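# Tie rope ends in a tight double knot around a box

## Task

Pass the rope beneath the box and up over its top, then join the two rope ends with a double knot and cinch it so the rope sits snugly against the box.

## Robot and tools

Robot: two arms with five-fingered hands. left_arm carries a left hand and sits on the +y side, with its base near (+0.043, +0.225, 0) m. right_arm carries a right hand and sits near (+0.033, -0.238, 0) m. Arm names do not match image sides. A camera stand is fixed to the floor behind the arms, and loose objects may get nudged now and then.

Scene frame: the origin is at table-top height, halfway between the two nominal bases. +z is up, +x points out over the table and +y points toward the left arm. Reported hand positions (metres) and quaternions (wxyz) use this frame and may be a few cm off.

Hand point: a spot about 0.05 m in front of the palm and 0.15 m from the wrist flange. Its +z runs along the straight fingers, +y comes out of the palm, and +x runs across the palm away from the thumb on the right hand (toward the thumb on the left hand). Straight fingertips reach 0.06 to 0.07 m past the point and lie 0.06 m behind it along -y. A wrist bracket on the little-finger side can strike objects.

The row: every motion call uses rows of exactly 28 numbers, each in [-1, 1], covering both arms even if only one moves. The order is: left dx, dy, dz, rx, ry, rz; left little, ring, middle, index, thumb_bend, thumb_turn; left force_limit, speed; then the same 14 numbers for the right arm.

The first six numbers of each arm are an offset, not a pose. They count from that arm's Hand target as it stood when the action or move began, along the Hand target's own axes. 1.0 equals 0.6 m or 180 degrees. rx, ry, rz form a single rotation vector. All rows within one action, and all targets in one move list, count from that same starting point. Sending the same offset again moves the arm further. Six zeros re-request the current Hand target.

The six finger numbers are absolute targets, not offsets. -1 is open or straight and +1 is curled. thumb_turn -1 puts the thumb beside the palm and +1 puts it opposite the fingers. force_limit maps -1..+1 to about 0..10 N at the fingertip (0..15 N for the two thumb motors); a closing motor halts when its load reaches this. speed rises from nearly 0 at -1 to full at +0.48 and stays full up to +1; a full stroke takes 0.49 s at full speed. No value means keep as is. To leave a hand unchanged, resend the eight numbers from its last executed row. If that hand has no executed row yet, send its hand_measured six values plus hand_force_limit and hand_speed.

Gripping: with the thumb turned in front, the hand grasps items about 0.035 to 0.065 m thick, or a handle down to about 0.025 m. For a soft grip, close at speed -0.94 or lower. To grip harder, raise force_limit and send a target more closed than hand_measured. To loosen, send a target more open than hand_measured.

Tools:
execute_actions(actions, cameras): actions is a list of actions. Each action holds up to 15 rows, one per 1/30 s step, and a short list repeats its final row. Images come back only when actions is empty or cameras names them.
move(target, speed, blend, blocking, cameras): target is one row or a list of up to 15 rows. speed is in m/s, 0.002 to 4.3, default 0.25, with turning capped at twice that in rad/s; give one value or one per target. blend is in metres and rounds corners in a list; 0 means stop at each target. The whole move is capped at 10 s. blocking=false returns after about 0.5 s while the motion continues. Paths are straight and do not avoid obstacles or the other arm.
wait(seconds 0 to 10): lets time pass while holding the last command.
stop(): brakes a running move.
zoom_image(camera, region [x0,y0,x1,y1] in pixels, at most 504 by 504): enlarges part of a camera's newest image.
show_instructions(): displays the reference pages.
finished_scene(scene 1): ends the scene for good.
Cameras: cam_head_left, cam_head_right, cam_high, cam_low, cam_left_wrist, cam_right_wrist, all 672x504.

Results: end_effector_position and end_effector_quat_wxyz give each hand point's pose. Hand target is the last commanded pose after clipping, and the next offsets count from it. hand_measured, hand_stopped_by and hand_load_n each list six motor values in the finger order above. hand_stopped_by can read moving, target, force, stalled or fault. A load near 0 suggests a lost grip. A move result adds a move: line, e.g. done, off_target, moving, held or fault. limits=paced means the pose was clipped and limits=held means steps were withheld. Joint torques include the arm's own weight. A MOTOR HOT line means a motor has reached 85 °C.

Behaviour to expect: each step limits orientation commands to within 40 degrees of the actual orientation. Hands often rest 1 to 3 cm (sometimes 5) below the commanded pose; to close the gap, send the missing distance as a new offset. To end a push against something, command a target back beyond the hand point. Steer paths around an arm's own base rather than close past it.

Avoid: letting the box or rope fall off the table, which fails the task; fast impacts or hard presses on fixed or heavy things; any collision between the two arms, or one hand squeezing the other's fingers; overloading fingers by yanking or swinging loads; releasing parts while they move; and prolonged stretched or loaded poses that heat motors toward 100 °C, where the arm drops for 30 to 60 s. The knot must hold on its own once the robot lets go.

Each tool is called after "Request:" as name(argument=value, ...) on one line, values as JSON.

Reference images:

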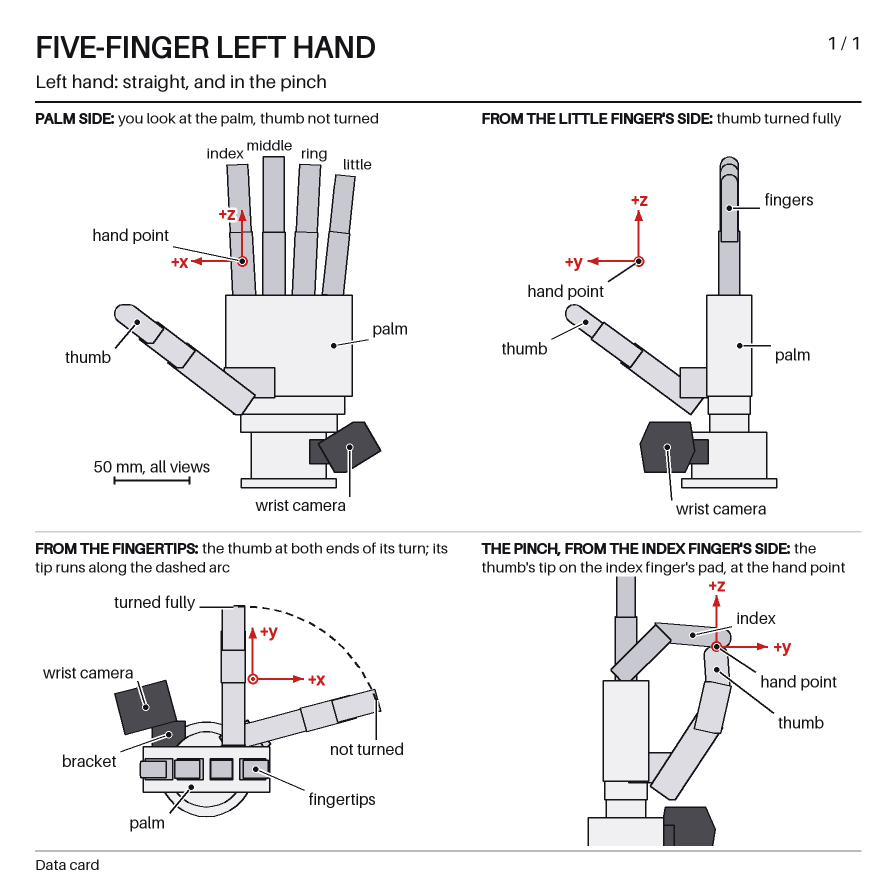

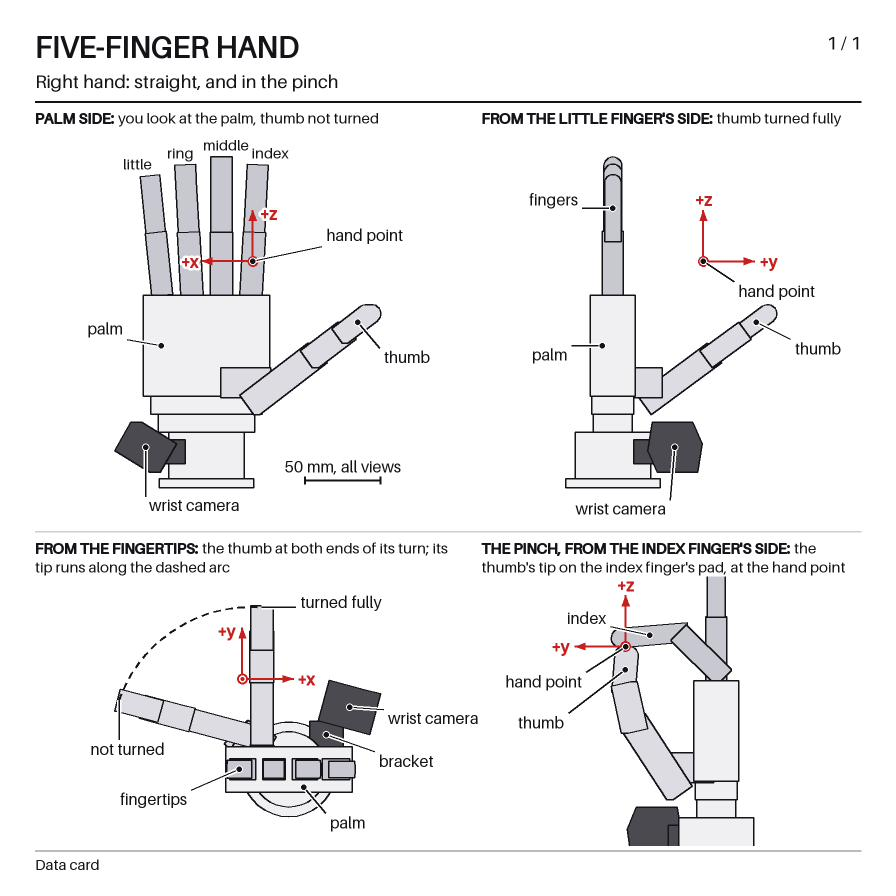

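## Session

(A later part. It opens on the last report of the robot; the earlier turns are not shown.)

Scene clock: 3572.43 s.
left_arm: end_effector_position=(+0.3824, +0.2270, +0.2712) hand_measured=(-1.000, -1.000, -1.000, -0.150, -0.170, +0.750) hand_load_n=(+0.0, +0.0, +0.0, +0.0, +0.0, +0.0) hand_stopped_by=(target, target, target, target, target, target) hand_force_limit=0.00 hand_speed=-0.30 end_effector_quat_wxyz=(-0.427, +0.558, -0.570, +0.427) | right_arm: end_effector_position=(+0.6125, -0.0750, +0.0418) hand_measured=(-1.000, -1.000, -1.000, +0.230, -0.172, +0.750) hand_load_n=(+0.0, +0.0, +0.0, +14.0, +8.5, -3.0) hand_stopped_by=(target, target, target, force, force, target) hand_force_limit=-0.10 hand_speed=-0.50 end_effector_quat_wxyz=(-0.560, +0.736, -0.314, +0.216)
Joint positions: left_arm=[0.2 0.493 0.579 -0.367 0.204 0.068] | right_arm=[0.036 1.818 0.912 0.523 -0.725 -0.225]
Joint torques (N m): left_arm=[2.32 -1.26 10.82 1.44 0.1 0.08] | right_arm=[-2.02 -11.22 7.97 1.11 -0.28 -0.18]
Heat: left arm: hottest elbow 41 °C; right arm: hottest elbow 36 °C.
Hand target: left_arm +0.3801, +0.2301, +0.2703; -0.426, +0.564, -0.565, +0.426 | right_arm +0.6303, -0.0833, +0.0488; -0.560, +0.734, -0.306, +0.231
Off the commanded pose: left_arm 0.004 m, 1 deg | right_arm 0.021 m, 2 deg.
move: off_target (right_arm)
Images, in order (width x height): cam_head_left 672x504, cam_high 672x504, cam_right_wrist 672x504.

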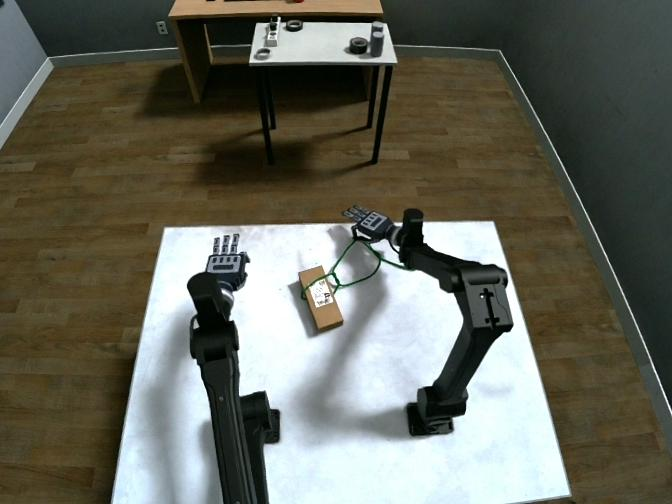

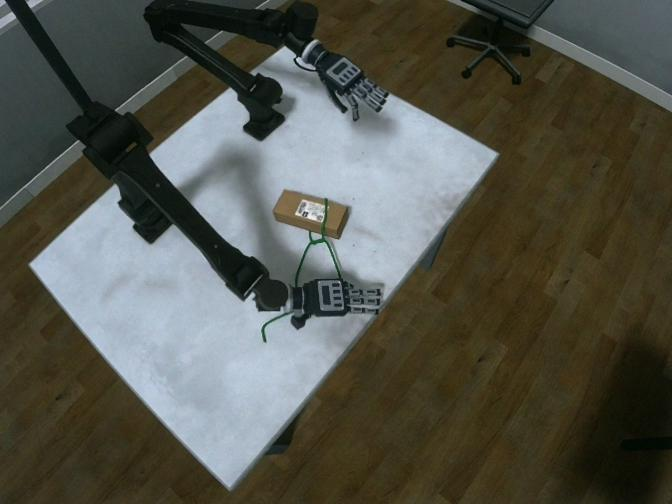

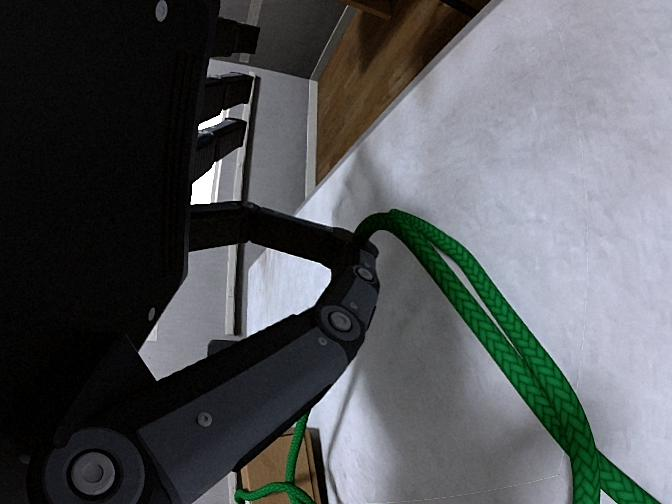

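Request:
move(target=[[0,0,0,0,0,0,-1,-1,-1,-0.15,-0.17,0.75,0,-0.3,-0.1768,0.0085,-0.1078,0,0,0,-1,-1,-1,0.41,0.0,0.75,-0.1,-0.5],[0,0,0,0,0,0,-1,-1,-1,-0.15,-0.17,0.75,0,-0.3,-0.1768,0.0725,-0.0893,0,0,0,-1,-1,-1,0.41,0.0,0.75,-0.1,-0.5],[0,0,0,0,0,0,-1,-1,-1,-0.15,-0.17,0.75,0,-0.3,-0.1768,0.0715,-0.0893,0,0,0,-1,-1,-1,-0.15,-0.17,0.75,0,-0.3]], speed=0.12, blend=[0.01,0,0])

Request:
move(target=[[0,0,0,0,0,0,-1,-1,-1,-0.15,-0.17,0.75,0,-0.3,0,-0.1442,-0.0414,0,0,0,-1,-1,-1,-0.15,-0.17,0.75,0,-0.3],[0,0,0,0,0,0,-1,-1,-1,-0.15,-0.17,0.75,0,-0.3,0.1,-0.19,-0.15,0,0.2403,0.069,-1,-1,-1,-0.15,-0.17,0.75,0,-0.3]], speed=[0.1,0.3], blend=[0.02,0], cameras=["cam_high","cam_head_left","cam_right_wrist"])

Request:
zoom_image(camera="cam_high", region=[240, 170, 370, 350])

Scene clock: 3631.63 s.
left_arm: end_effector_position=(+0.3824, +0.2270, +0.2712) hand_measured=(-1.000, -1.000, -1.000, -0.150, -0.170, +0.750) hand_load_n=(+0.0, +0.0, +0.0, +0.0, +0.0, +0.0) hand_stopped_by=(target, target, target, target, target, target) hand_force_limit=0.00 hand_speed=-0.30 end_effector_quat_wxyz=(-0.427, +0.558, -0.570, +0.427) | right_arm: end_effector_position=(+0.5109, -0.0601, +0.0199) hand_measured=(-1.000, -1.000, -1.000, -0.150, -0.170, +0.750) hand_load_n=(+0.0, +0.0, +0.0, +0.0, +0.0, +0.0) hand_stopped_by=(target, target, target, target, force, target) hand_force_limit=0.00 hand_speed=-0.30 end_effector_quat_wxyz=(-0.554, +0.737, -0.308, +0.233)
Joint positions: left_arm=[0.2 0.493 0.579 -0.367 0.204 0.068] | right_arm=[0.096 1.696 0.598 0.743 -0.648 -0.223]
Joint torques (N m): left_arm=[2.32 -1.2 10.82 1.46 0.1 0.08] | right_arm=[0.62 -8.88 4.26 2.52 -0.02 0.12]
Heat: left arm: hottest elbow 41 °C; right arm: hottest elbow 37 °C.
Hand target: left_arm +0.3801, +0.2301, +0.2703; -0.426, +0.564, -0.565, +0.426 | right_arm +0.5106, -0.0525, +0.0223; -0.560, +0.734, -0.306, +0.230
Off the commanded pose: left_arm 0.004 m, 1 deg | right_arm 0.008 m, 1 deg.
move: done

Scene clock: 3634.63 s.
left_arm: end_effector_position=(+0.3824, +0.2270, +0.2712) hand_measured=(-1.000, -1.000, -1.000, -0.150, -0.170, +0.750) hand_load_n=(+0.0, -0.5, +0.0, -0.5, +0.0, +0.0) hand_stopped_by=(target, target, target, target, target, target) hand_force_limit=0.00 hand_speed=-0.30 end_effector_quat_wxyz=(-0.427, +0.558, -0.570, +0.427) | right_arm: end_effector_position=(+0.5137, -0.1433, +0.1500) hand_measured=(-1.000, -1.000, -1.000, -0.150, -0.170, +0.750) hand_load_n=(+0.0, +0.0, +0.0, +0.0, +0.0, +0.0) hand_stopped_by=(target, target, target, target, force, target) hand_force_limit=0.00 hand_speed=-0.30 end_effector_quat_wxyz=(-0.421, +0.565, -0.566, +0.429)
Joint positions: left_arm=[0.2 0.493 0.579 -0.367 0.204 0.068] | right_arm=[0.209 1.168 0.546 0.334 0.212 0.054]
Joint torques (N m): left_arm=[2.32 -1.32 10.82 1.46 0.1 0.08] | right_arm=[0.73 -5.77 7.15 1.44 0.23 0.15]
Heat: left arm: hottest elbow 41 °C; right arm: hottest elbow 37 °C.
Hand target: left_arm +0.3801, +0.2301, +0.2703; -0.426, +0.564, -0.565, +0.426 | right_arm +0.5136, -0.1352, +0.1560; -0.429, +0.561, -0.566, +0.424
Off the commanded pose: left_arm 0.004 m, 1 deg | right_arm 0.010 m, 1 deg.
move: done
Images, in order (width x height): cam_head_left 672x504, cam_high 672x504, cam_right_wrist 672x504.

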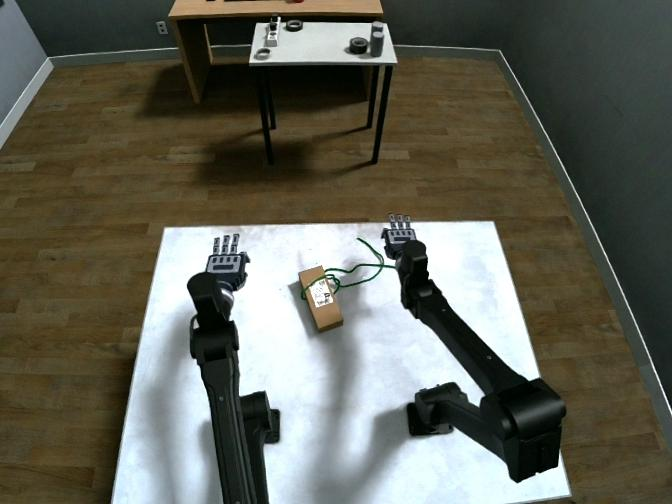

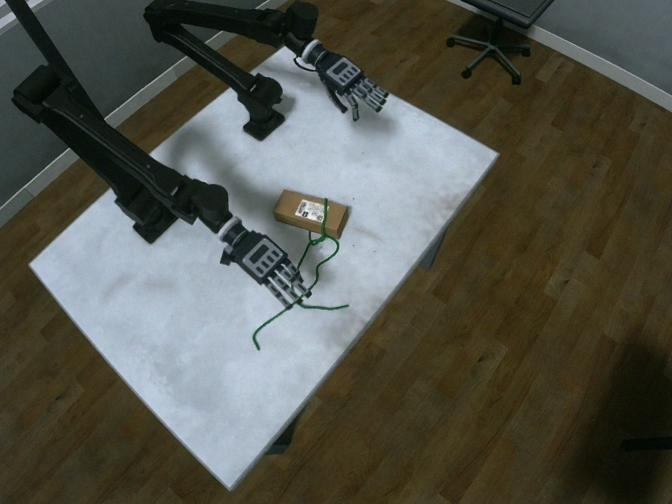

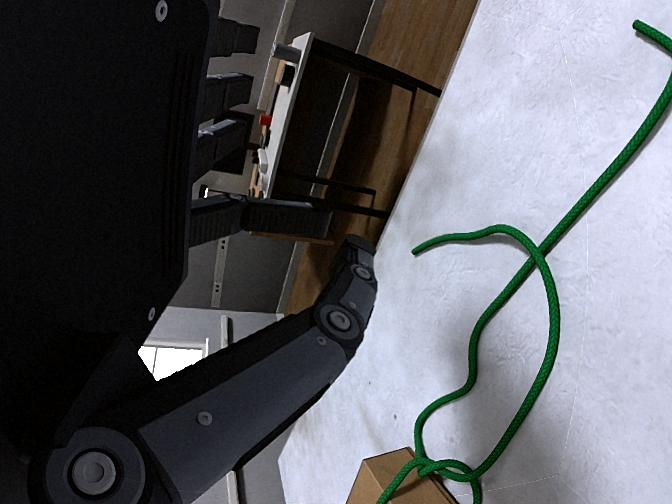

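Scaled by 2.800 from the camera's 672x504 image, which has a finer 960x720 frame.

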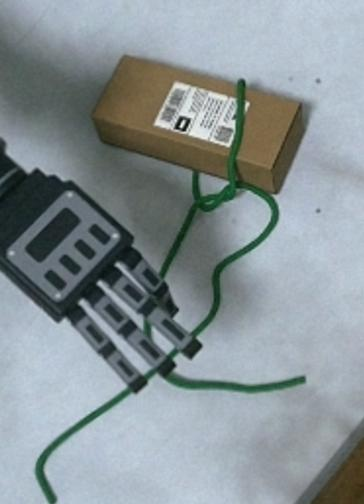

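Request:
move(target=[[0,0,0,0,0,0,-1,-1,-1,-0.15,-0.17,0.75,0,-0.3,0.1547,0.1397,0.0633,0,0,0,-1,-1,-1,-0.15,-0.17,0.75,0,-0.3]], speed=0.15, cameras=["cam_high","cam_right_wrist"])

Scene clock: 3659.80 s.
left_arm: end_effector_position=(+0.3824, +0.2270, +0.2712) hand_measured=(-1.000, -1.000, -1.000, -0.150, -0.170, +0.750) hand_load_n=(-0.5, +0.0, +0.0, +0.0, +0.0, +0.0) hand_stopped_by=(target, target, target, target, target, target) hand_force_limit=0.00 hand_speed=-0.30 end_effector_quat_wxyz=(-0.427, +0.558, -0.570, +0.427) | right_arm: end_effector_position=(+0.5249, -0.2195, +0.0636) hand_measured=(-1.000, -1.000, -1.000, -0.150, -0.170, +0.750) hand_load_n=(+0.0, +0.0, +0.0, +0.0, +0.0, +0.0) hand_stopped_by=(target, target, target, target, force, target) hand_force_limit=0.00 hand_speed=-0.30 end_effector_quat_wxyz=(-0.432, +0.562, -0.571, +0.414)
Joint positions: left_arm=[0.2 0.493 0.579 -0.367 0.204 0.068] | right_arm=[-0.051 1.442 0.458 0.695 -0.06 0.011]
Joint torques (N m): left_arm=[2.37 -1.2 10.82 1.43 0.1 0.09] | right_arm=[-1.96 -6.07 4.98 2.78 -0.09 -0.2]
Heat: left arm: hottest elbow 41 °C; right arm: hottest elbow 38 °C.
Hand target: left_arm +0.3801, +0.2301, +0.2703; -0.426, +0.564, -0.565, +0.426 | right_arm +0.5271, -0.2271, +0.0640; -0.429, +0.561, -0.566, +0.424
Off the commanded pose: left_arm 0.004 m, 1 deg | right_arm 0.008 m, 1 deg.
move: done
Images, in order (width x height): cam_high 672x504, cam_right_wrist 672x504.

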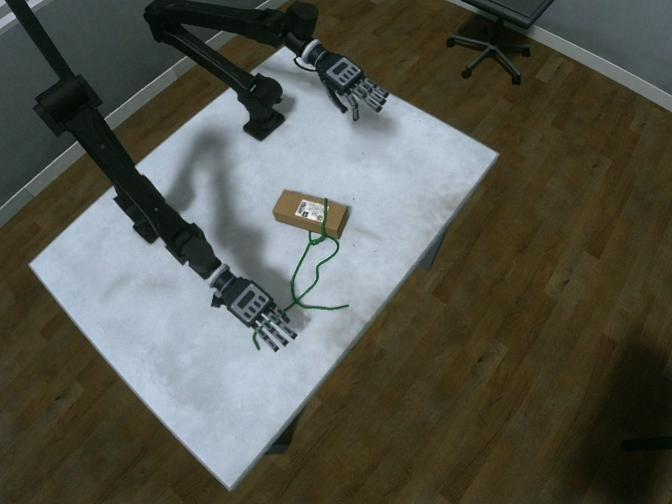

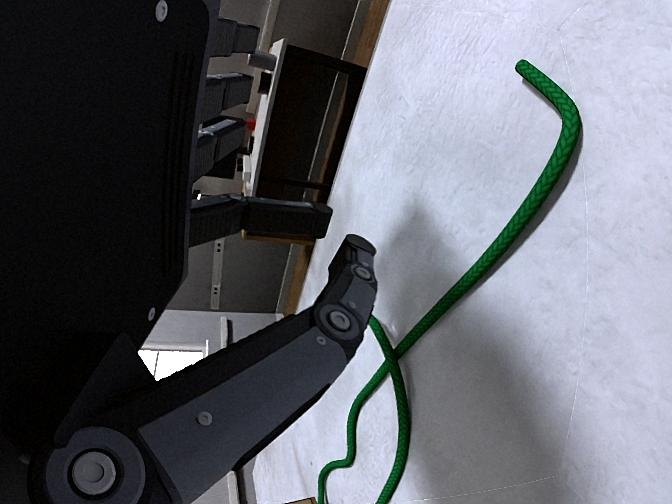

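Request:
move(target=[[0,0,0,0,0,0,-1,-1,-1,-0.15,-0.17,0.75,0,-0.3,0.0682,0.0596,-0.0264,0,0,0,-1,-1,-1,-0.15,-0.17,0.75,0,-0.3]], speed=0.1, cameras=["cam_right_wrist"])

Scene clock: 3673.30 s.
left_arm: end_effector_position=(+0.3824, +0.2270, +0.2712) hand_measured=(-1.000, -1.000, -1.000, -0.150, -0.170, +0.750) hand_load_n=(+0.0, +0.0, -0.5, +0.0, +0.0, +0.0) hand_stopped_by=(target, target, target, target, target, target) hand_force_limit=0.00 hand_speed=-0.30 end_effector_quat_wxyz=(-0.427, +0.558, -0.570, +0.427) | right_arm: end_effector_position=(+0.5020, -0.2602, +0.0344) hand_measured=(-1.000, -1.000, -1.000, -0.150, -0.170, +0.750) hand_load_n=(+0.0, +0.0, +0.0, +0.0, +0.0, +0.0) hand_stopped_by=(target, target, target, target, force, target) hand_force_limit=0.00 hand_speed=-0.30 end_effector_quat_wxyz=(-0.433, +0.561, -0.571, +0.415)
Joint positions: left_arm=[0.2 0.493 0.579 -0.367 0.204 0.068] | right_arm=[-0.189 1.519 0.392 0.837 -0.193 -0.027]
Joint torques (N m): left_arm=[2.32 -1.2 10.81 1.44 0.1 0.08] | right_arm=[-2.02 -6.01 3.99 2.65 -0.13 -0.2]
Heat: left arm: hottest elbow 41 °C; right arm: hottest elbow 37 °C.
Hand target: left_arm +0.3801, +0.2301, +0.2703; -0.426, +0.564, -0.565, +0.426 | right_arm +0.5021, -0.2677, +0.0336; -0.429, +0.561, -0.566, +0.424
Off the commanded pose: left_arm 0.004 m, 1 deg | right_arm 0.008 m, 1 deg.
move: done
Images, in order (width x height): cam_right_wrist 672x504.

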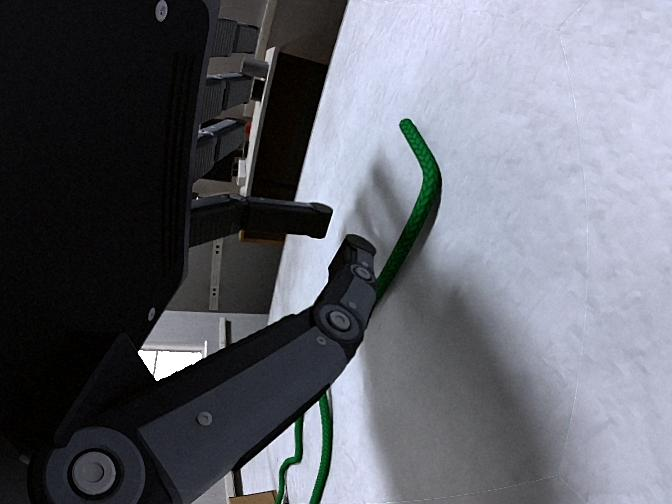

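Request:
move(target=[[0,0,0,0,0,0,-1,-1,-1,-0.15,-0.17,0.75,0,-0.3,0.0,0.0351,0.0083,0,0,0,-1,-1,-1,-0.15,-0.17,0.75,0,-0.3]], speed=0.06, cameras=["cam_right_wrist"])

Request:
zoom_image(camera="cam_right_wrist", region=[220, 100, 480, 400])

Scene clock: 3683.07 s.
left_arm: end_effector_position=(+0.3824, +0.2270, +0.2712) hand_measured=(-1.000, -1.000, -1.000, -0.150, -0.170, +0.750) hand_load_n=(-0.5, +0.0, +0.0, +0.0, +0.0, +0.0) hand_stopped_by=(target, target, target, target, target, target) hand_force_limit=0.00 hand_speed=-0.30 end_effector_quat_wxyz=(-0.427, +0.558, -0.570, +0.427) | right_arm: end_effector_position=(+0.5016, -0.2603, +0.0131) hand_measured=(-1.000, -1.000, -1.000, -0.150, -0.170, +0.750) hand_load_n=(+0.0, +0.0, +0.0, +0.0, +0.0, +0.0) hand_stopped_by=(target, target, target, target, force, target) hand_force_limit=0.00 hand_speed=-0.30 end_effector_quat_wxyz=(-0.433, +0.561, -0.570, +0.415)
Joint positions: left_arm=[0.2 0.493 0.579 -0.367 0.204 0.068] | right_arm=[-0.19 1.615 0.383 0.943 -0.193 -0.028]
Joint torques (N m): left_arm=[2.32 -1.2 10.8 1.46 0.1 0.08] | right_arm=[-2.02 -6.36 3.33 2.62 -0.1 -0.19]
Heat: left arm: hottest elbow 41 °C; right arm: hottest elbow 37 °C.
Hand target: left_arm +0.3801, +0.2301, +0.2703; -0.426, +0.564, -0.565, +0.426 | right_arm +0.5012, -0.2676, +0.0119; -0.429, +0.561, -0.567, +0.424
Off the commanded pose: left_arm 0.004 m, 1 deg | right_arm 0.007 m, 1 deg.
move: done
Images, in order (width x height): cam_right_wrist 672x504.

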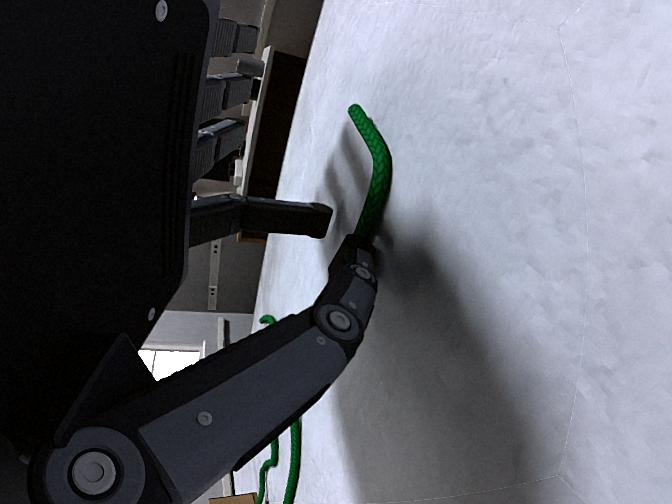

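Scaled by 1.680 from the camera's 672x504 image, which has a finer 960x720 frame.

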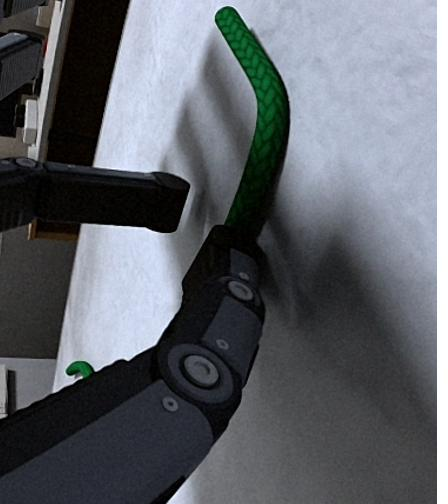

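Request:
move(target=[[0,0,0,0,0,0,-1,-1,-1,-0.15,-0.17,0.75,0,-0.3,0.0,0.003,0.0066,0,0,0,-1,-1,-1,-0.15,-0.17,0.75,0,-0.3],[0,0,0,0,0,0,-1,-1,-1,-0.15,-0.17,0.75,0,-0.3,0.0,0.004,0.0066,0,0,0,-1,-1,-1,0.4,-0.17,0.75,-0.2,-0.5],[0,0,0,0,0,0,-1,-1,-1,-0.15,-0.17,0.75,0,-0.3,0.0,0.004,0.0066,0,0,0,-1,-1,-1,0.41,0.0,0.75,-0.1,-0.5]], speed=0.05, cameras=["cam_right_wrist"])

Request:
zoom_image(camera="cam_right_wrist", region=[220, 100, 480, 400])

Scene clock: 3689.47 s.
left_arm: end_effector_position=(+0.3824, +0.2270, +0.2712) hand_measured=(-1.000, -1.000, -1.000, -0.150, -0.170, +0.750) hand_load_n=(+0.0, -0.5, +0.0, +0.0, +0.0, +0.0) hand_stopped_by=(target, target, target, target, target, target) hand_force_limit=0.00 hand_speed=-0.30 end_effector_quat_wxyz=(-0.427, +0.558, -0.570, +0.427) | right_arm: end_effector_position=(+0.5026, -0.2605, +0.0111) hand_measured=(-1.000, -1.000, -1.000, +0.210, -0.130, +0.750) hand_load_n=(+0.0, +0.0, +0.0, +14.0, +7.0, -1.0) hand_stopped_by=(target, target, target, force, force, target) hand_force_limit=-0.10 hand_speed=-0.50 end_effector_quat_wxyz=(-0.434, +0.560, -0.569, +0.417)
Joint positions: left_arm=[0.2 0.493 0.579 -0.367 0.204 0.068] | right_arm=[-0.19 1.631 0.383 0.965 -0.193 -0.028]
Joint torques (N m): left_arm=[2.26 -1.2 10.81 1.46 0.1 0.08] | right_arm=[-1.79 -6.12 3.78 2.41 -0.03 -0.19]
Heat: left arm: hottest elbow 41 °C; right arm: hottest elbow 36 °C.
Hand target: left_arm +0.3801, +0.2301, +0.2703; -0.426, +0.564, -0.565, +0.426 | right_arm +0.5044, -0.2676, +0.0086; -0.429, +0.561, -0.566, +0.424
Off the commanded pose: left_arm 0.004 m, 1 deg | right_arm 0.008 m, 1 deg.
move: done
Images, in order (width x height): cam_right_wrist 672x504.

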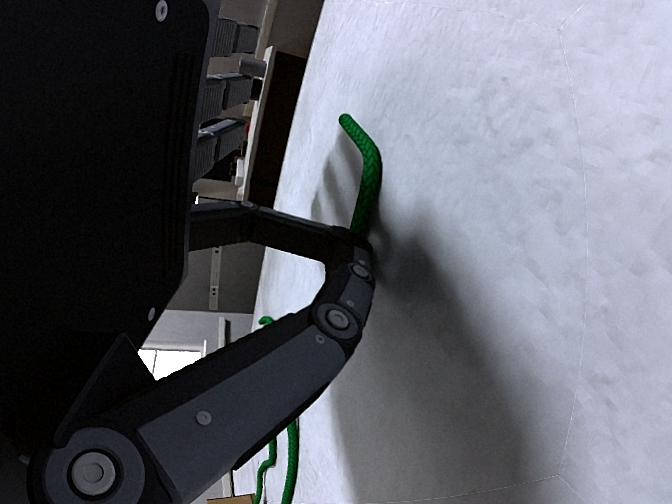

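Scaled by 1.680 from the camera's 672x504 image, which has a finer 960x720 frame.

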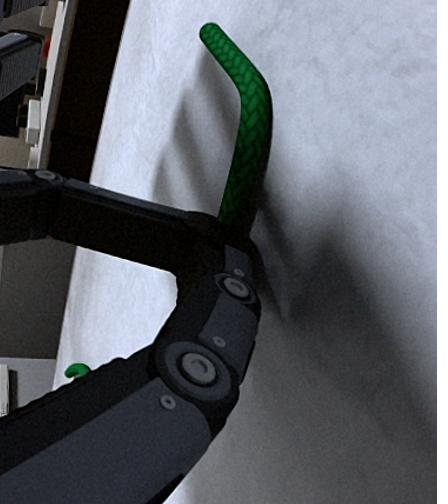

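Request:
move(target=[[0,0,0,0,0,0,-1,-1,-1,-0.15,-0.17,0.75,0,-0.3,0.1,-0.0208,-0.006,0,0,0,-1,-1,-1,0.41,0.0,0.75,-0.1,-0.5]], speed=0.05, cameras=["cam_high","cam_head_left"])

Request:
zoom_image(camera="cam_high", region=[230, 170, 370, 370])

Scene clock: 3694.93 s.
left_arm: end_effector_position=(+0.3824, +0.2270, +0.2712) hand_measured=(-1.000, -1.000, -1.000, -0.150, -0.170, +0.750) hand_load_n=(+0.0, +0.0, +0.0, +0.0, +0.0, +0.0) hand_stopped_by=(target, target, target, target, target, target) hand_force_limit=0.00 hand_speed=-0.30 end_effector_quat_wxyz=(-0.427, +0.558, -0.570, +0.427) | right_arm: end_effector_position=(+0.4939, -0.3148, +0.0116) hand_measured=(-1.000, -1.000, -1.000, +0.210, -0.130, +0.750) hand_load_n=(+0.0, +0.0, +0.0, +14.0, +7.0, -1.0) hand_stopped_by=(target, target, target, force, force, target) hand_force_limit=-0.10 hand_speed=-0.50 end_effector_quat_wxyz=(-0.433, +0.562, -0.575, +0.409)
Joint positions: left_arm=[0.2 0.493 0.579 -0.367 0.204 0.068] | right_arm=[-0.369 1.621 0.411 0.893 -0.368 -0.077]
Joint torques (N m): left_arm=[2.26 -1.2 10.82 1.46 0.1 0.08] | right_arm=[-2.14 -7.82 5.49 1.33 -0.1 -0.24]
Heat: left arm: hottest elbow 41 °C; right arm: hottest elbow 36 °C.
Hand target: left_arm +0.3801, +0.2301, +0.2703; -0.426, +0.564, -0.565, +0.426 | right_arm +0.5041, -0.3276, +0.0209; -0.429, +0.561, -0.566, +0.424
Off the commanded pose: left_arm 0.004 m, 1 deg | right_arm 0.019 m, 2 deg.
move: off_target (right_arm)
Images, in order (width x height): cam_head_left 672x504, cam_high 672x504.

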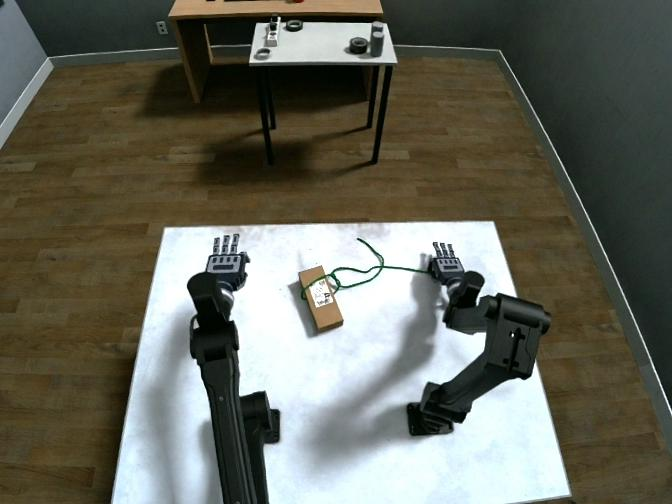

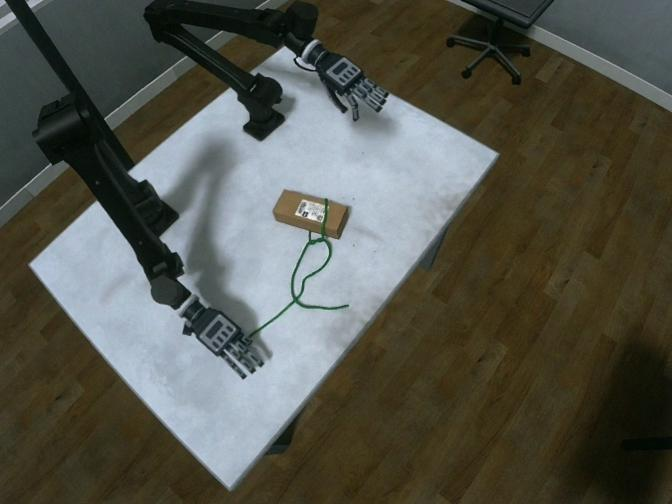

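Scaled by 2.520 from the camera's 672x504 image, which has a finer 960x720 frame.

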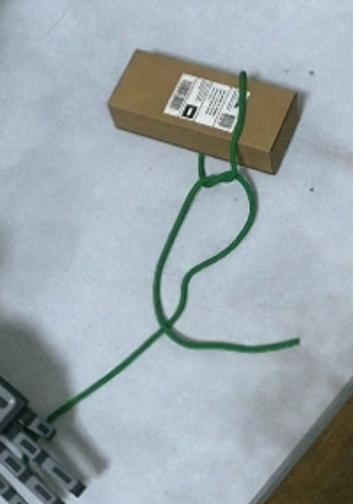

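Request:
move(target=[[0,0,0,0,0,0,-1,-1,-1,-0.15,-0.17,0.75,0,-0.3,0.0833,0.0046,0.016,0,0,0,-1,-1,-1,0.41,0.0,0.75,-0.1,-0.5]], speed=0.05, cameras=["cam_high","cam_head_left"])

Request:
zoom_image(camera="cam_high", region=[200, 170, 370, 390])

Scene clock: 3700.97 s.
left_arm: end_effector_position=(+0.3824, +0.2270, +0.2712) hand_measured=(-1.000, -1.000, -1.000, -0.150, -0.170, +0.750) hand_load_n=(+0.0, +0.0, +0.0, +0.0, +0.0, +0.0) hand_stopped_by=(target, target, target, target, target, target) hand_force_limit=0.00 hand_speed=-0.30 end_effector_quat_wxyz=(-0.427, +0.558, -0.570, +0.427) | right_arm: end_effector_position=(+0.5039, -0.3646, +0.0119) hand_measured=(-1.000, -1.000, -1.000, +0.210, -0.130, +0.750) hand_load_n=(+0.0, +0.0, +0.0, +14.0, +7.0, -1.0) hand_stopped_by=(target, target, target, force, force, target) hand_force_limit=-0.10 hand_speed=-0.50 end_effector_quat_wxyz=(-0.434, +0.560, -0.572, +0.414)
Joint positions: left_arm=[0.2 0.493 0.579 -0.367 0.204 0.068] | right_arm=[-0.494 1.671 0.489 0.86 -0.484 -0.121]
Joint torques (N m): left_arm=[2.26 -1.26 10.81 1.44 0.1 0.08] | right_arm=[-1.96 -7.41 5.74 1.42 -0.22 -0.2]
Heat: left arm: hottest elbow 41 °C; right arm: hottest elbow 36 °C.
Hand target: left_arm +0.3801, +0.2301, +0.2703; -0.426, +0.564, -0.565, +0.426 | right_arm +0.5126, -0.3775, +0.0151; -0.429, +0.561, -0.567, +0.424
Off the commanded pose: left_arm 0.004 m, 1 deg | right_arm 0.016 m, 1 deg.
move: off_target (right_arm)
Images, in order (width x height): cam_head_left 672x504, cam_high 672x504.

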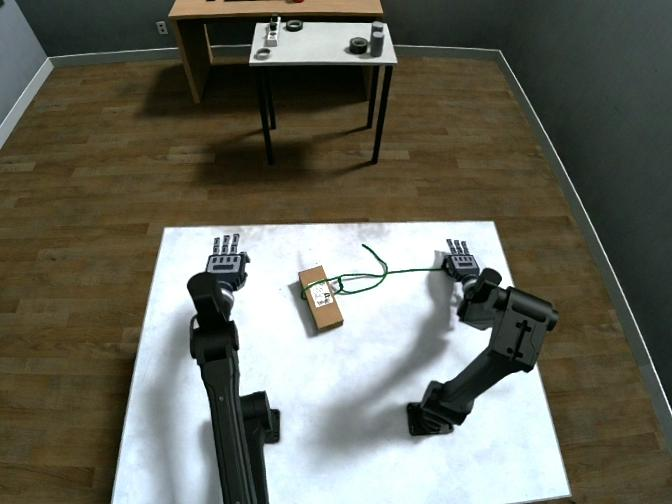

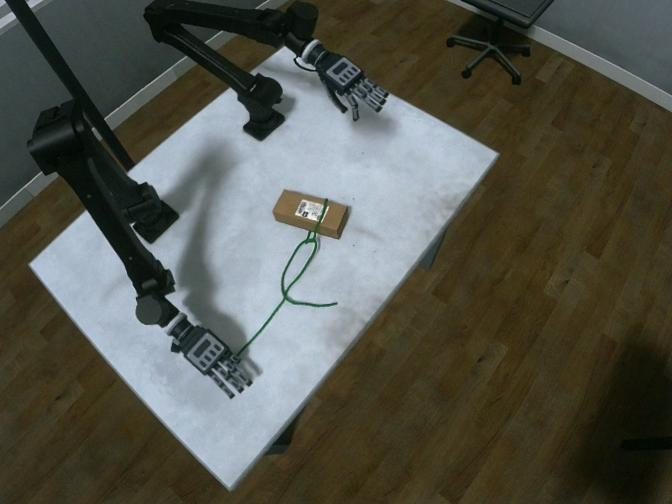

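Scaled by 2.291 from the camera's 672x504 image, which has a finer 960x720 frame.

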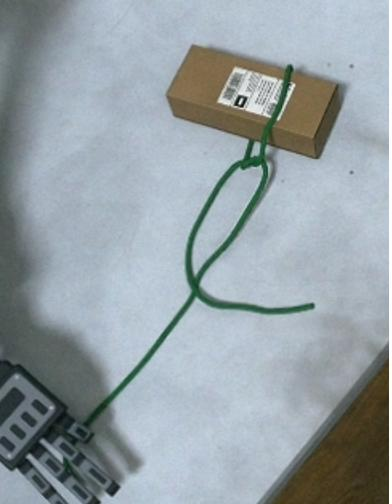

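Request:
move(target=[[0,0,0,0,0,0,1,1,1,-1,-0.6,0.75,0,0.2,0,0.001,0,0,0,0,-1,-1,-1,-0.15,-0.17,0.75,0,-0.3],[0.1,0,0.1,0,0.1,0.0287,1,1,1,-1,-0.6,0.75,0,0.2,0,-0.1602,-0.046,0,0,0,-1,-1,-1,-0.15,-0.17,0.75,0,-0.3],[0.4667,-0.003,0.4326,0,0.4805,0.138,1,1,1,-1,-0.6,0.75,0,0.2,-0.1958,-0.1893,-0.2157,0,0,0,-1,-1,-1,-0.15,-0.17,0.75,0,-0.3]], speed=0.3, blend=[0,0.03,0], cameras=["cam_high","cam_left_wrist"])

Scene clock: 3730.10 s.
left_arm: end_effector_position=(+0.6186, -0.0401, +0.1892) hand_measured=(+1.000, +1.000, +1.000, -1.000, -0.600, +0.750) hand_load_n=(-0.5, +0.0, +0.0, +0.0, +0.0, +0.0) hand_stopped_by=(target, target, target, target, target, target) hand_force_limit=0.00 hand_speed=0.20 end_effector_quat_wxyz=(-0.009, -0.017, +0.800, -0.600) | right_arm: end_effector_position=(+0.4203, -0.2680, +0.1609) hand_measured=(-1.000, -1.000, -1.000, -0.150, -0.170, +0.750) hand_load_n=(+0.0, +0.0, +0.0, +0.0, +0.0, +0.0) hand_stopped_by=(target, target, target, target, target, target) hand_force_limit=0.00 hand_speed=-0.30 end_effector_quat_wxyz=(-0.424, +0.562, -0.564, +0.431)
Joint positions: left_arm=[-0.155 1.906 1.638 -0.8 1.247 1.007] | right_arm=[-0.266 0.791 0.371 0.14 -0.246 -0.077]
Joint torques (N m): left_arm=[0.26 -18.08 14.37 0.58 0.67 0.25] | right_arm=[0.56 -1.96 7.2 1.47 0.12 0.13]
Heat: left arm: hottest elbow 41 °C; right arm: hottest elbow 37 °C.
Hand target: left_arm +0.6300, -0.0500, +0.2006; +0.001, +0.001, +0.799, -0.601 | right_arm +0.4191, -0.2614, +0.1609; -0.429, +0.561, -0.566, +0.424
Off the commanded pose: left_arm 0.019 m, 2 deg | right_arm 0.007 m, 1 deg.
move: off_target (left_arm)
Images, in order (width x height): cam_high 672x504, cam_left_wrist 672x504.

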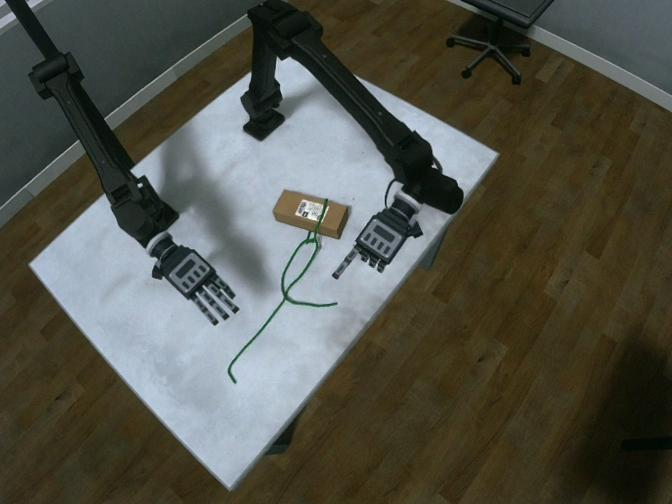

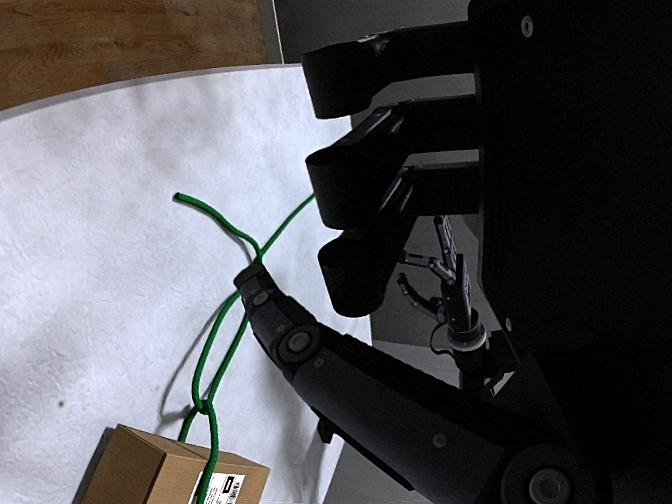

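Request:
move(target=[[0.02,0.096,0.0882,-0.2444,0,0,1,1,1,-1,-0.6,0.75,0,0.2,0,0,0,0,0,0,-1,-1,-1,-0.15,-0.17,0.75,0,-0.3]], speed=0.3, cameras=["cam_high"])

Scene clock: 3747.43 s.
left_arm: end_effector_position=(+0.6067, -0.0770, +0.1200) hand_measured=(+1.000, +1.000, +1.000, -1.000, -0.600, +0.750) hand_load_n=(+0.0, +0.0, +0.0, +0.0, +0.0, +0.0) hand_stopped_by=(target, target, target, target, target, target) hand_force_limit=0.00 hand_speed=0.20 end_effector_quat_wxyz=(-0.010, -0.002, +0.967, -0.254) | right_arm: end_effector_position=(+0.4203, -0.2680, +0.1609) hand_measured=(-1.000, -1.000, -1.000, -0.150, -0.170, +0.750) hand_load_n=(+0.0, +0.0, +0.0, +0.0, +0.0, +0.0) hand_stopped_by=(target, target, target, target, target, target) hand_force_limit=0.00 hand_speed=-0.30 end_effector_quat_wxyz=(-0.424, +0.562, -0.564, +0.431)
Joint positions: left_arm=[-0.409 2.053 1.938 -1.254 0.476 1.11] | right_arm=[-0.266 0.791 0.371 0.14 -0.246 -0.077]
Joint torques (N m): left_arm=[0.97 -20.01 14.34 0.28 0.26 0.09] | right_arm=[0.62 -1.96 7.2 1.47 0.12 0.12]
Heat: left arm: hottest elbow 43 °C; right arm: hottest elbow 37 °C.
Hand target: left_arm +0.6182, -0.0849, +0.1305; +0.001, +0.001, +0.966, -0.258 | right_arm +0.4191, -0.2614, +0.1609; -0.429, +0.561, -0.566, +0.424
Off the commanded pose: left_arm 0.018 m, 1 deg | right_arm 0.007 m, 1 deg.
move: off_target (left_arm)
Images, in order (width x height): cam_high 672x504.

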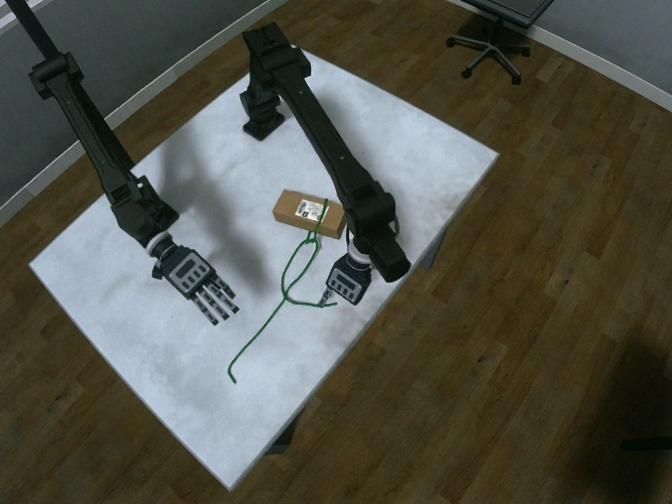

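Request:
move(target=[[0,0.0651,0.1327,0,0,0,1,1,1,-1,-0.6,0.75,0,0.2,0,0,0,0,0,0,-1,-1,-1,-0.15,-0.17,0.75,0,-0.3]], speed=0.12, cameras=["cam_high","cam_left_wrist"])

Request:
zoom_image(camera="cam_high", region=[260, 220, 390, 330])

Scene clock: 3754.17 s.
left_arm: end_effector_position=(+0.6189, -0.0830, +0.0508) hand_measured=(+1.000, +1.000, +1.000, -1.000, -0.600, +0.750) hand_load_n=(+0.0, +0.0, +0.0, +0.0, +0.0, +0.0) hand_stopped_by=(target, target, target, target, target, target) hand_force_limit=0.00 hand_speed=0.20 end_effector_quat_wxyz=(+0.001, -0.002, +0.966, -0.260) | right_arm: end_effector_position=(+0.4203, -0.2680, +0.1609) hand_measured=(-1.000, -1.000, -1.000, -0.150, -0.170, +0.750) hand_load_n=(+0.0, -0.5, +0.0, +0.0, +0.0, +0.0) hand_stopped_by=(target, target, target, target, target, target) hand_force_limit=0.00 hand_speed=-0.30 end_effector_quat_wxyz=(-0.424, +0.562, -0.564, +0.431)
Joint positions: left_arm=[-0.409 2.111 1.847 -1.078 0.478 1.103] | right_arm=[-0.266 0.791 0.371 0.14 -0.246 -0.077]
Joint torques (N m): left_arm=[0.32 -20.6 9.29 1.26 0.1 0.08] | right_arm=[0.62 -1.96 7.2 1.47 0.12 0.13]
Heat: left arm: hottest elbow 43 °C; right arm: hottest elbow 37 °C.
Hand target: left_arm +0.6183, -0.0908, +0.0421; +0.001, +0.000, +0.966, -0.258 | right_arm +0.4191, -0.2614, +0.1609; -0.429, +0.561, -0.566, +0.424
Off the commanded pose: left_arm 0.012 m, 0 deg | right_arm 0.007 m, 1 deg.
move: off_target (left_arm)
Images, in order (width x height): cam_high 672x504, cam_left_wrist 672x504.

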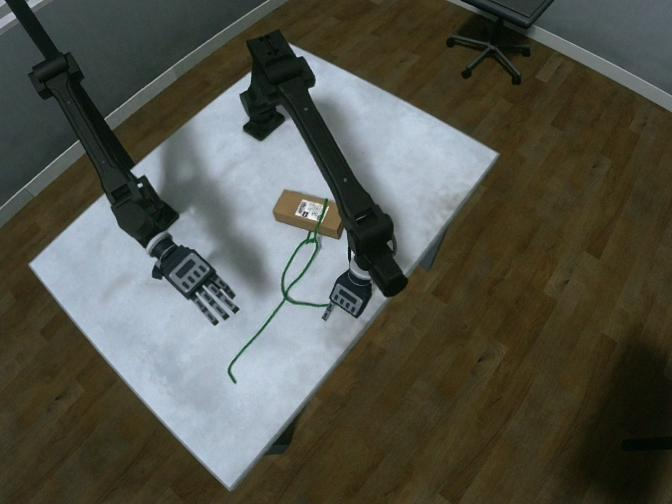

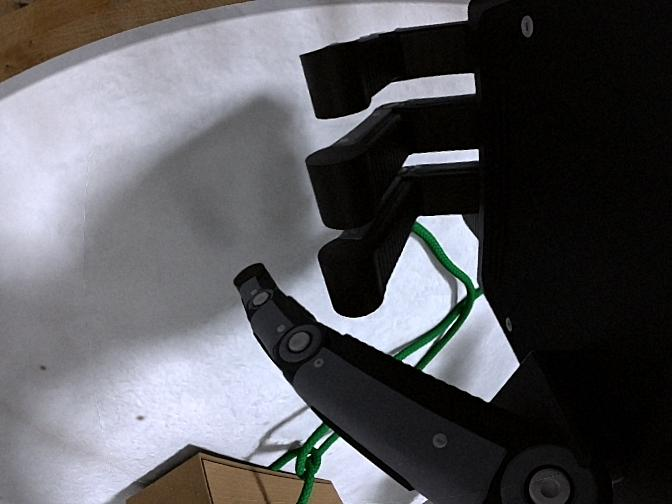

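Scaled by 3.877 from the camera's 672x504 image, which has a finer 960x720 frame.

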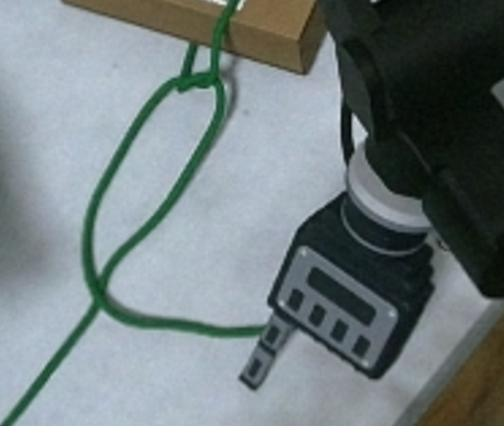

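Request:
move(target=[[0.0255,0.0078,0.0073,0,0,0,1,1,1,-1,-0.6,0.75,0,0.2,0,0,0,0,0,0,-1,-1,-1,-0.15,-0.17,0.75,0,-0.3],[0.0188,0.0467,-0.0152,0,0,0,1,1,1,-1,-0.6,0.75,0,0.2,0,0,0,0,0,0,-1,-1,-1,-0.15,-0.17,0.75,0,-0.3],[0.0472,0.0872,-0.0385,0,0,0,1,1,1,-1,-0.6,0.75,0,0.2,0,0,0,0,0,0,-1,-1,-1,-0.15,-0.17,0.75,0,-0.3],[0.1272,0.1348,-0.066,0,0,0,1,1,1,-1,-0.6,0.75,0,0.2,0,0,0,0,0,0,-1,-1,-1,-0.15,-0.17,0.75,0,-0.3]], speed=0.06, blend=[0,0.005,0.01,0], cameras=["cam_high","cam_left_wrist"])

Request:
zoom_image(camera="cam_high", region=[260, 220, 390, 330])

Scene clock: 3776.90 s.
left_arm: end_effector_position=(+0.5446, -0.0129, +0.0451) hand_measured=(+1.000, +1.000, +1.000, -1.000, -0.600, +0.750) hand_load_n=(+0.0, +0.0, +0.0, +0.5, +0.0, +0.0) hand_stopped_by=(target, target, target, target, target, target) hand_force_limit=0.00 hand_speed=0.20 end_effector_quat_wxyz=(+0.004, +0.003, +0.964, -0.266) | right_arm: end_effector_position=(+0.4203, -0.2680, +0.1609) hand_measured=(-1.000, -1.000, -1.000, -0.150, -0.170, +0.750) hand_load_n=(+0.0, +0.0, +0.0, +0.0, +0.0, +0.0) hand_stopped_by=(target, target, target, target, target, target) hand_force_limit=0.00 hand_speed=-0.30 end_effector_quat_wxyz=(-0.424, +0.562, -0.564, +0.431)
Joint positions: left_arm=[-0.344 1.874 1.452 -0.943 0.501 1.179] | right_arm=[-0.266 0.791 0.371 0.14 -0.246 -0.077]
Joint torques (N m): left_arm=[2.37 -17.67 7.04 0.7 -0.04 0.31] | right_arm=[0.67 -1.96 7.2 1.47 0.12 0.13]
Heat: left arm: hottest elbow 42 °C; right arm: hottest elbow 38 °C.
Hand target: left_arm +0.5420, -0.0010, +0.0360; +0.001, +0.001, +0.966, -0.258 | right_arm +0.4191, -0.2614, +0.1609; -0.429, +0.561, -0.566, +0.424
Off the commanded pose: left_arm 0.015 m, 1 deg | right_arm 0.007 m, 1 deg.
move: off_target (left_arm)
Images, in order (width x height): cam_high 672x504, cam_left_wrist 672x504.

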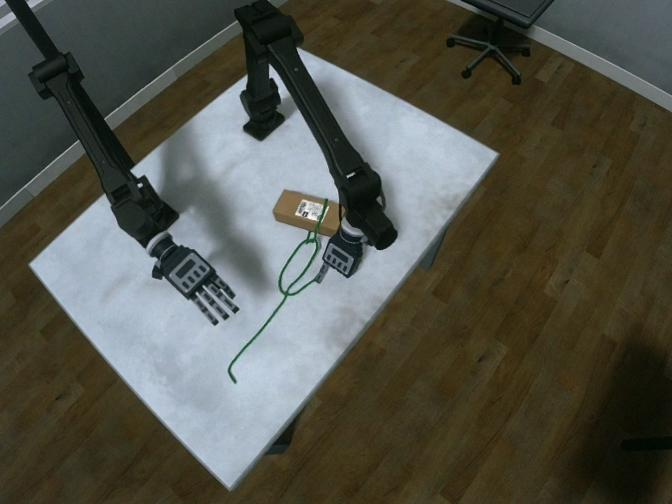

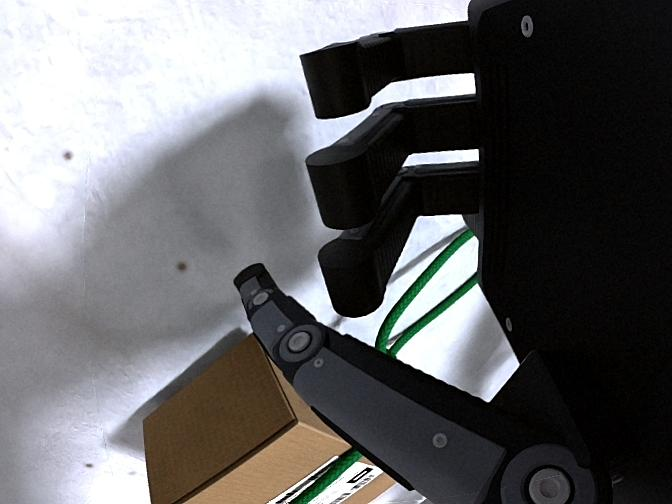

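Scaled by 3.877 from the camera's 672x504 image, which has a finer 960x720 frame.

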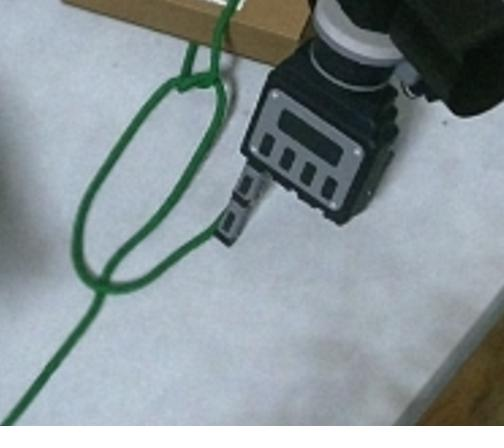

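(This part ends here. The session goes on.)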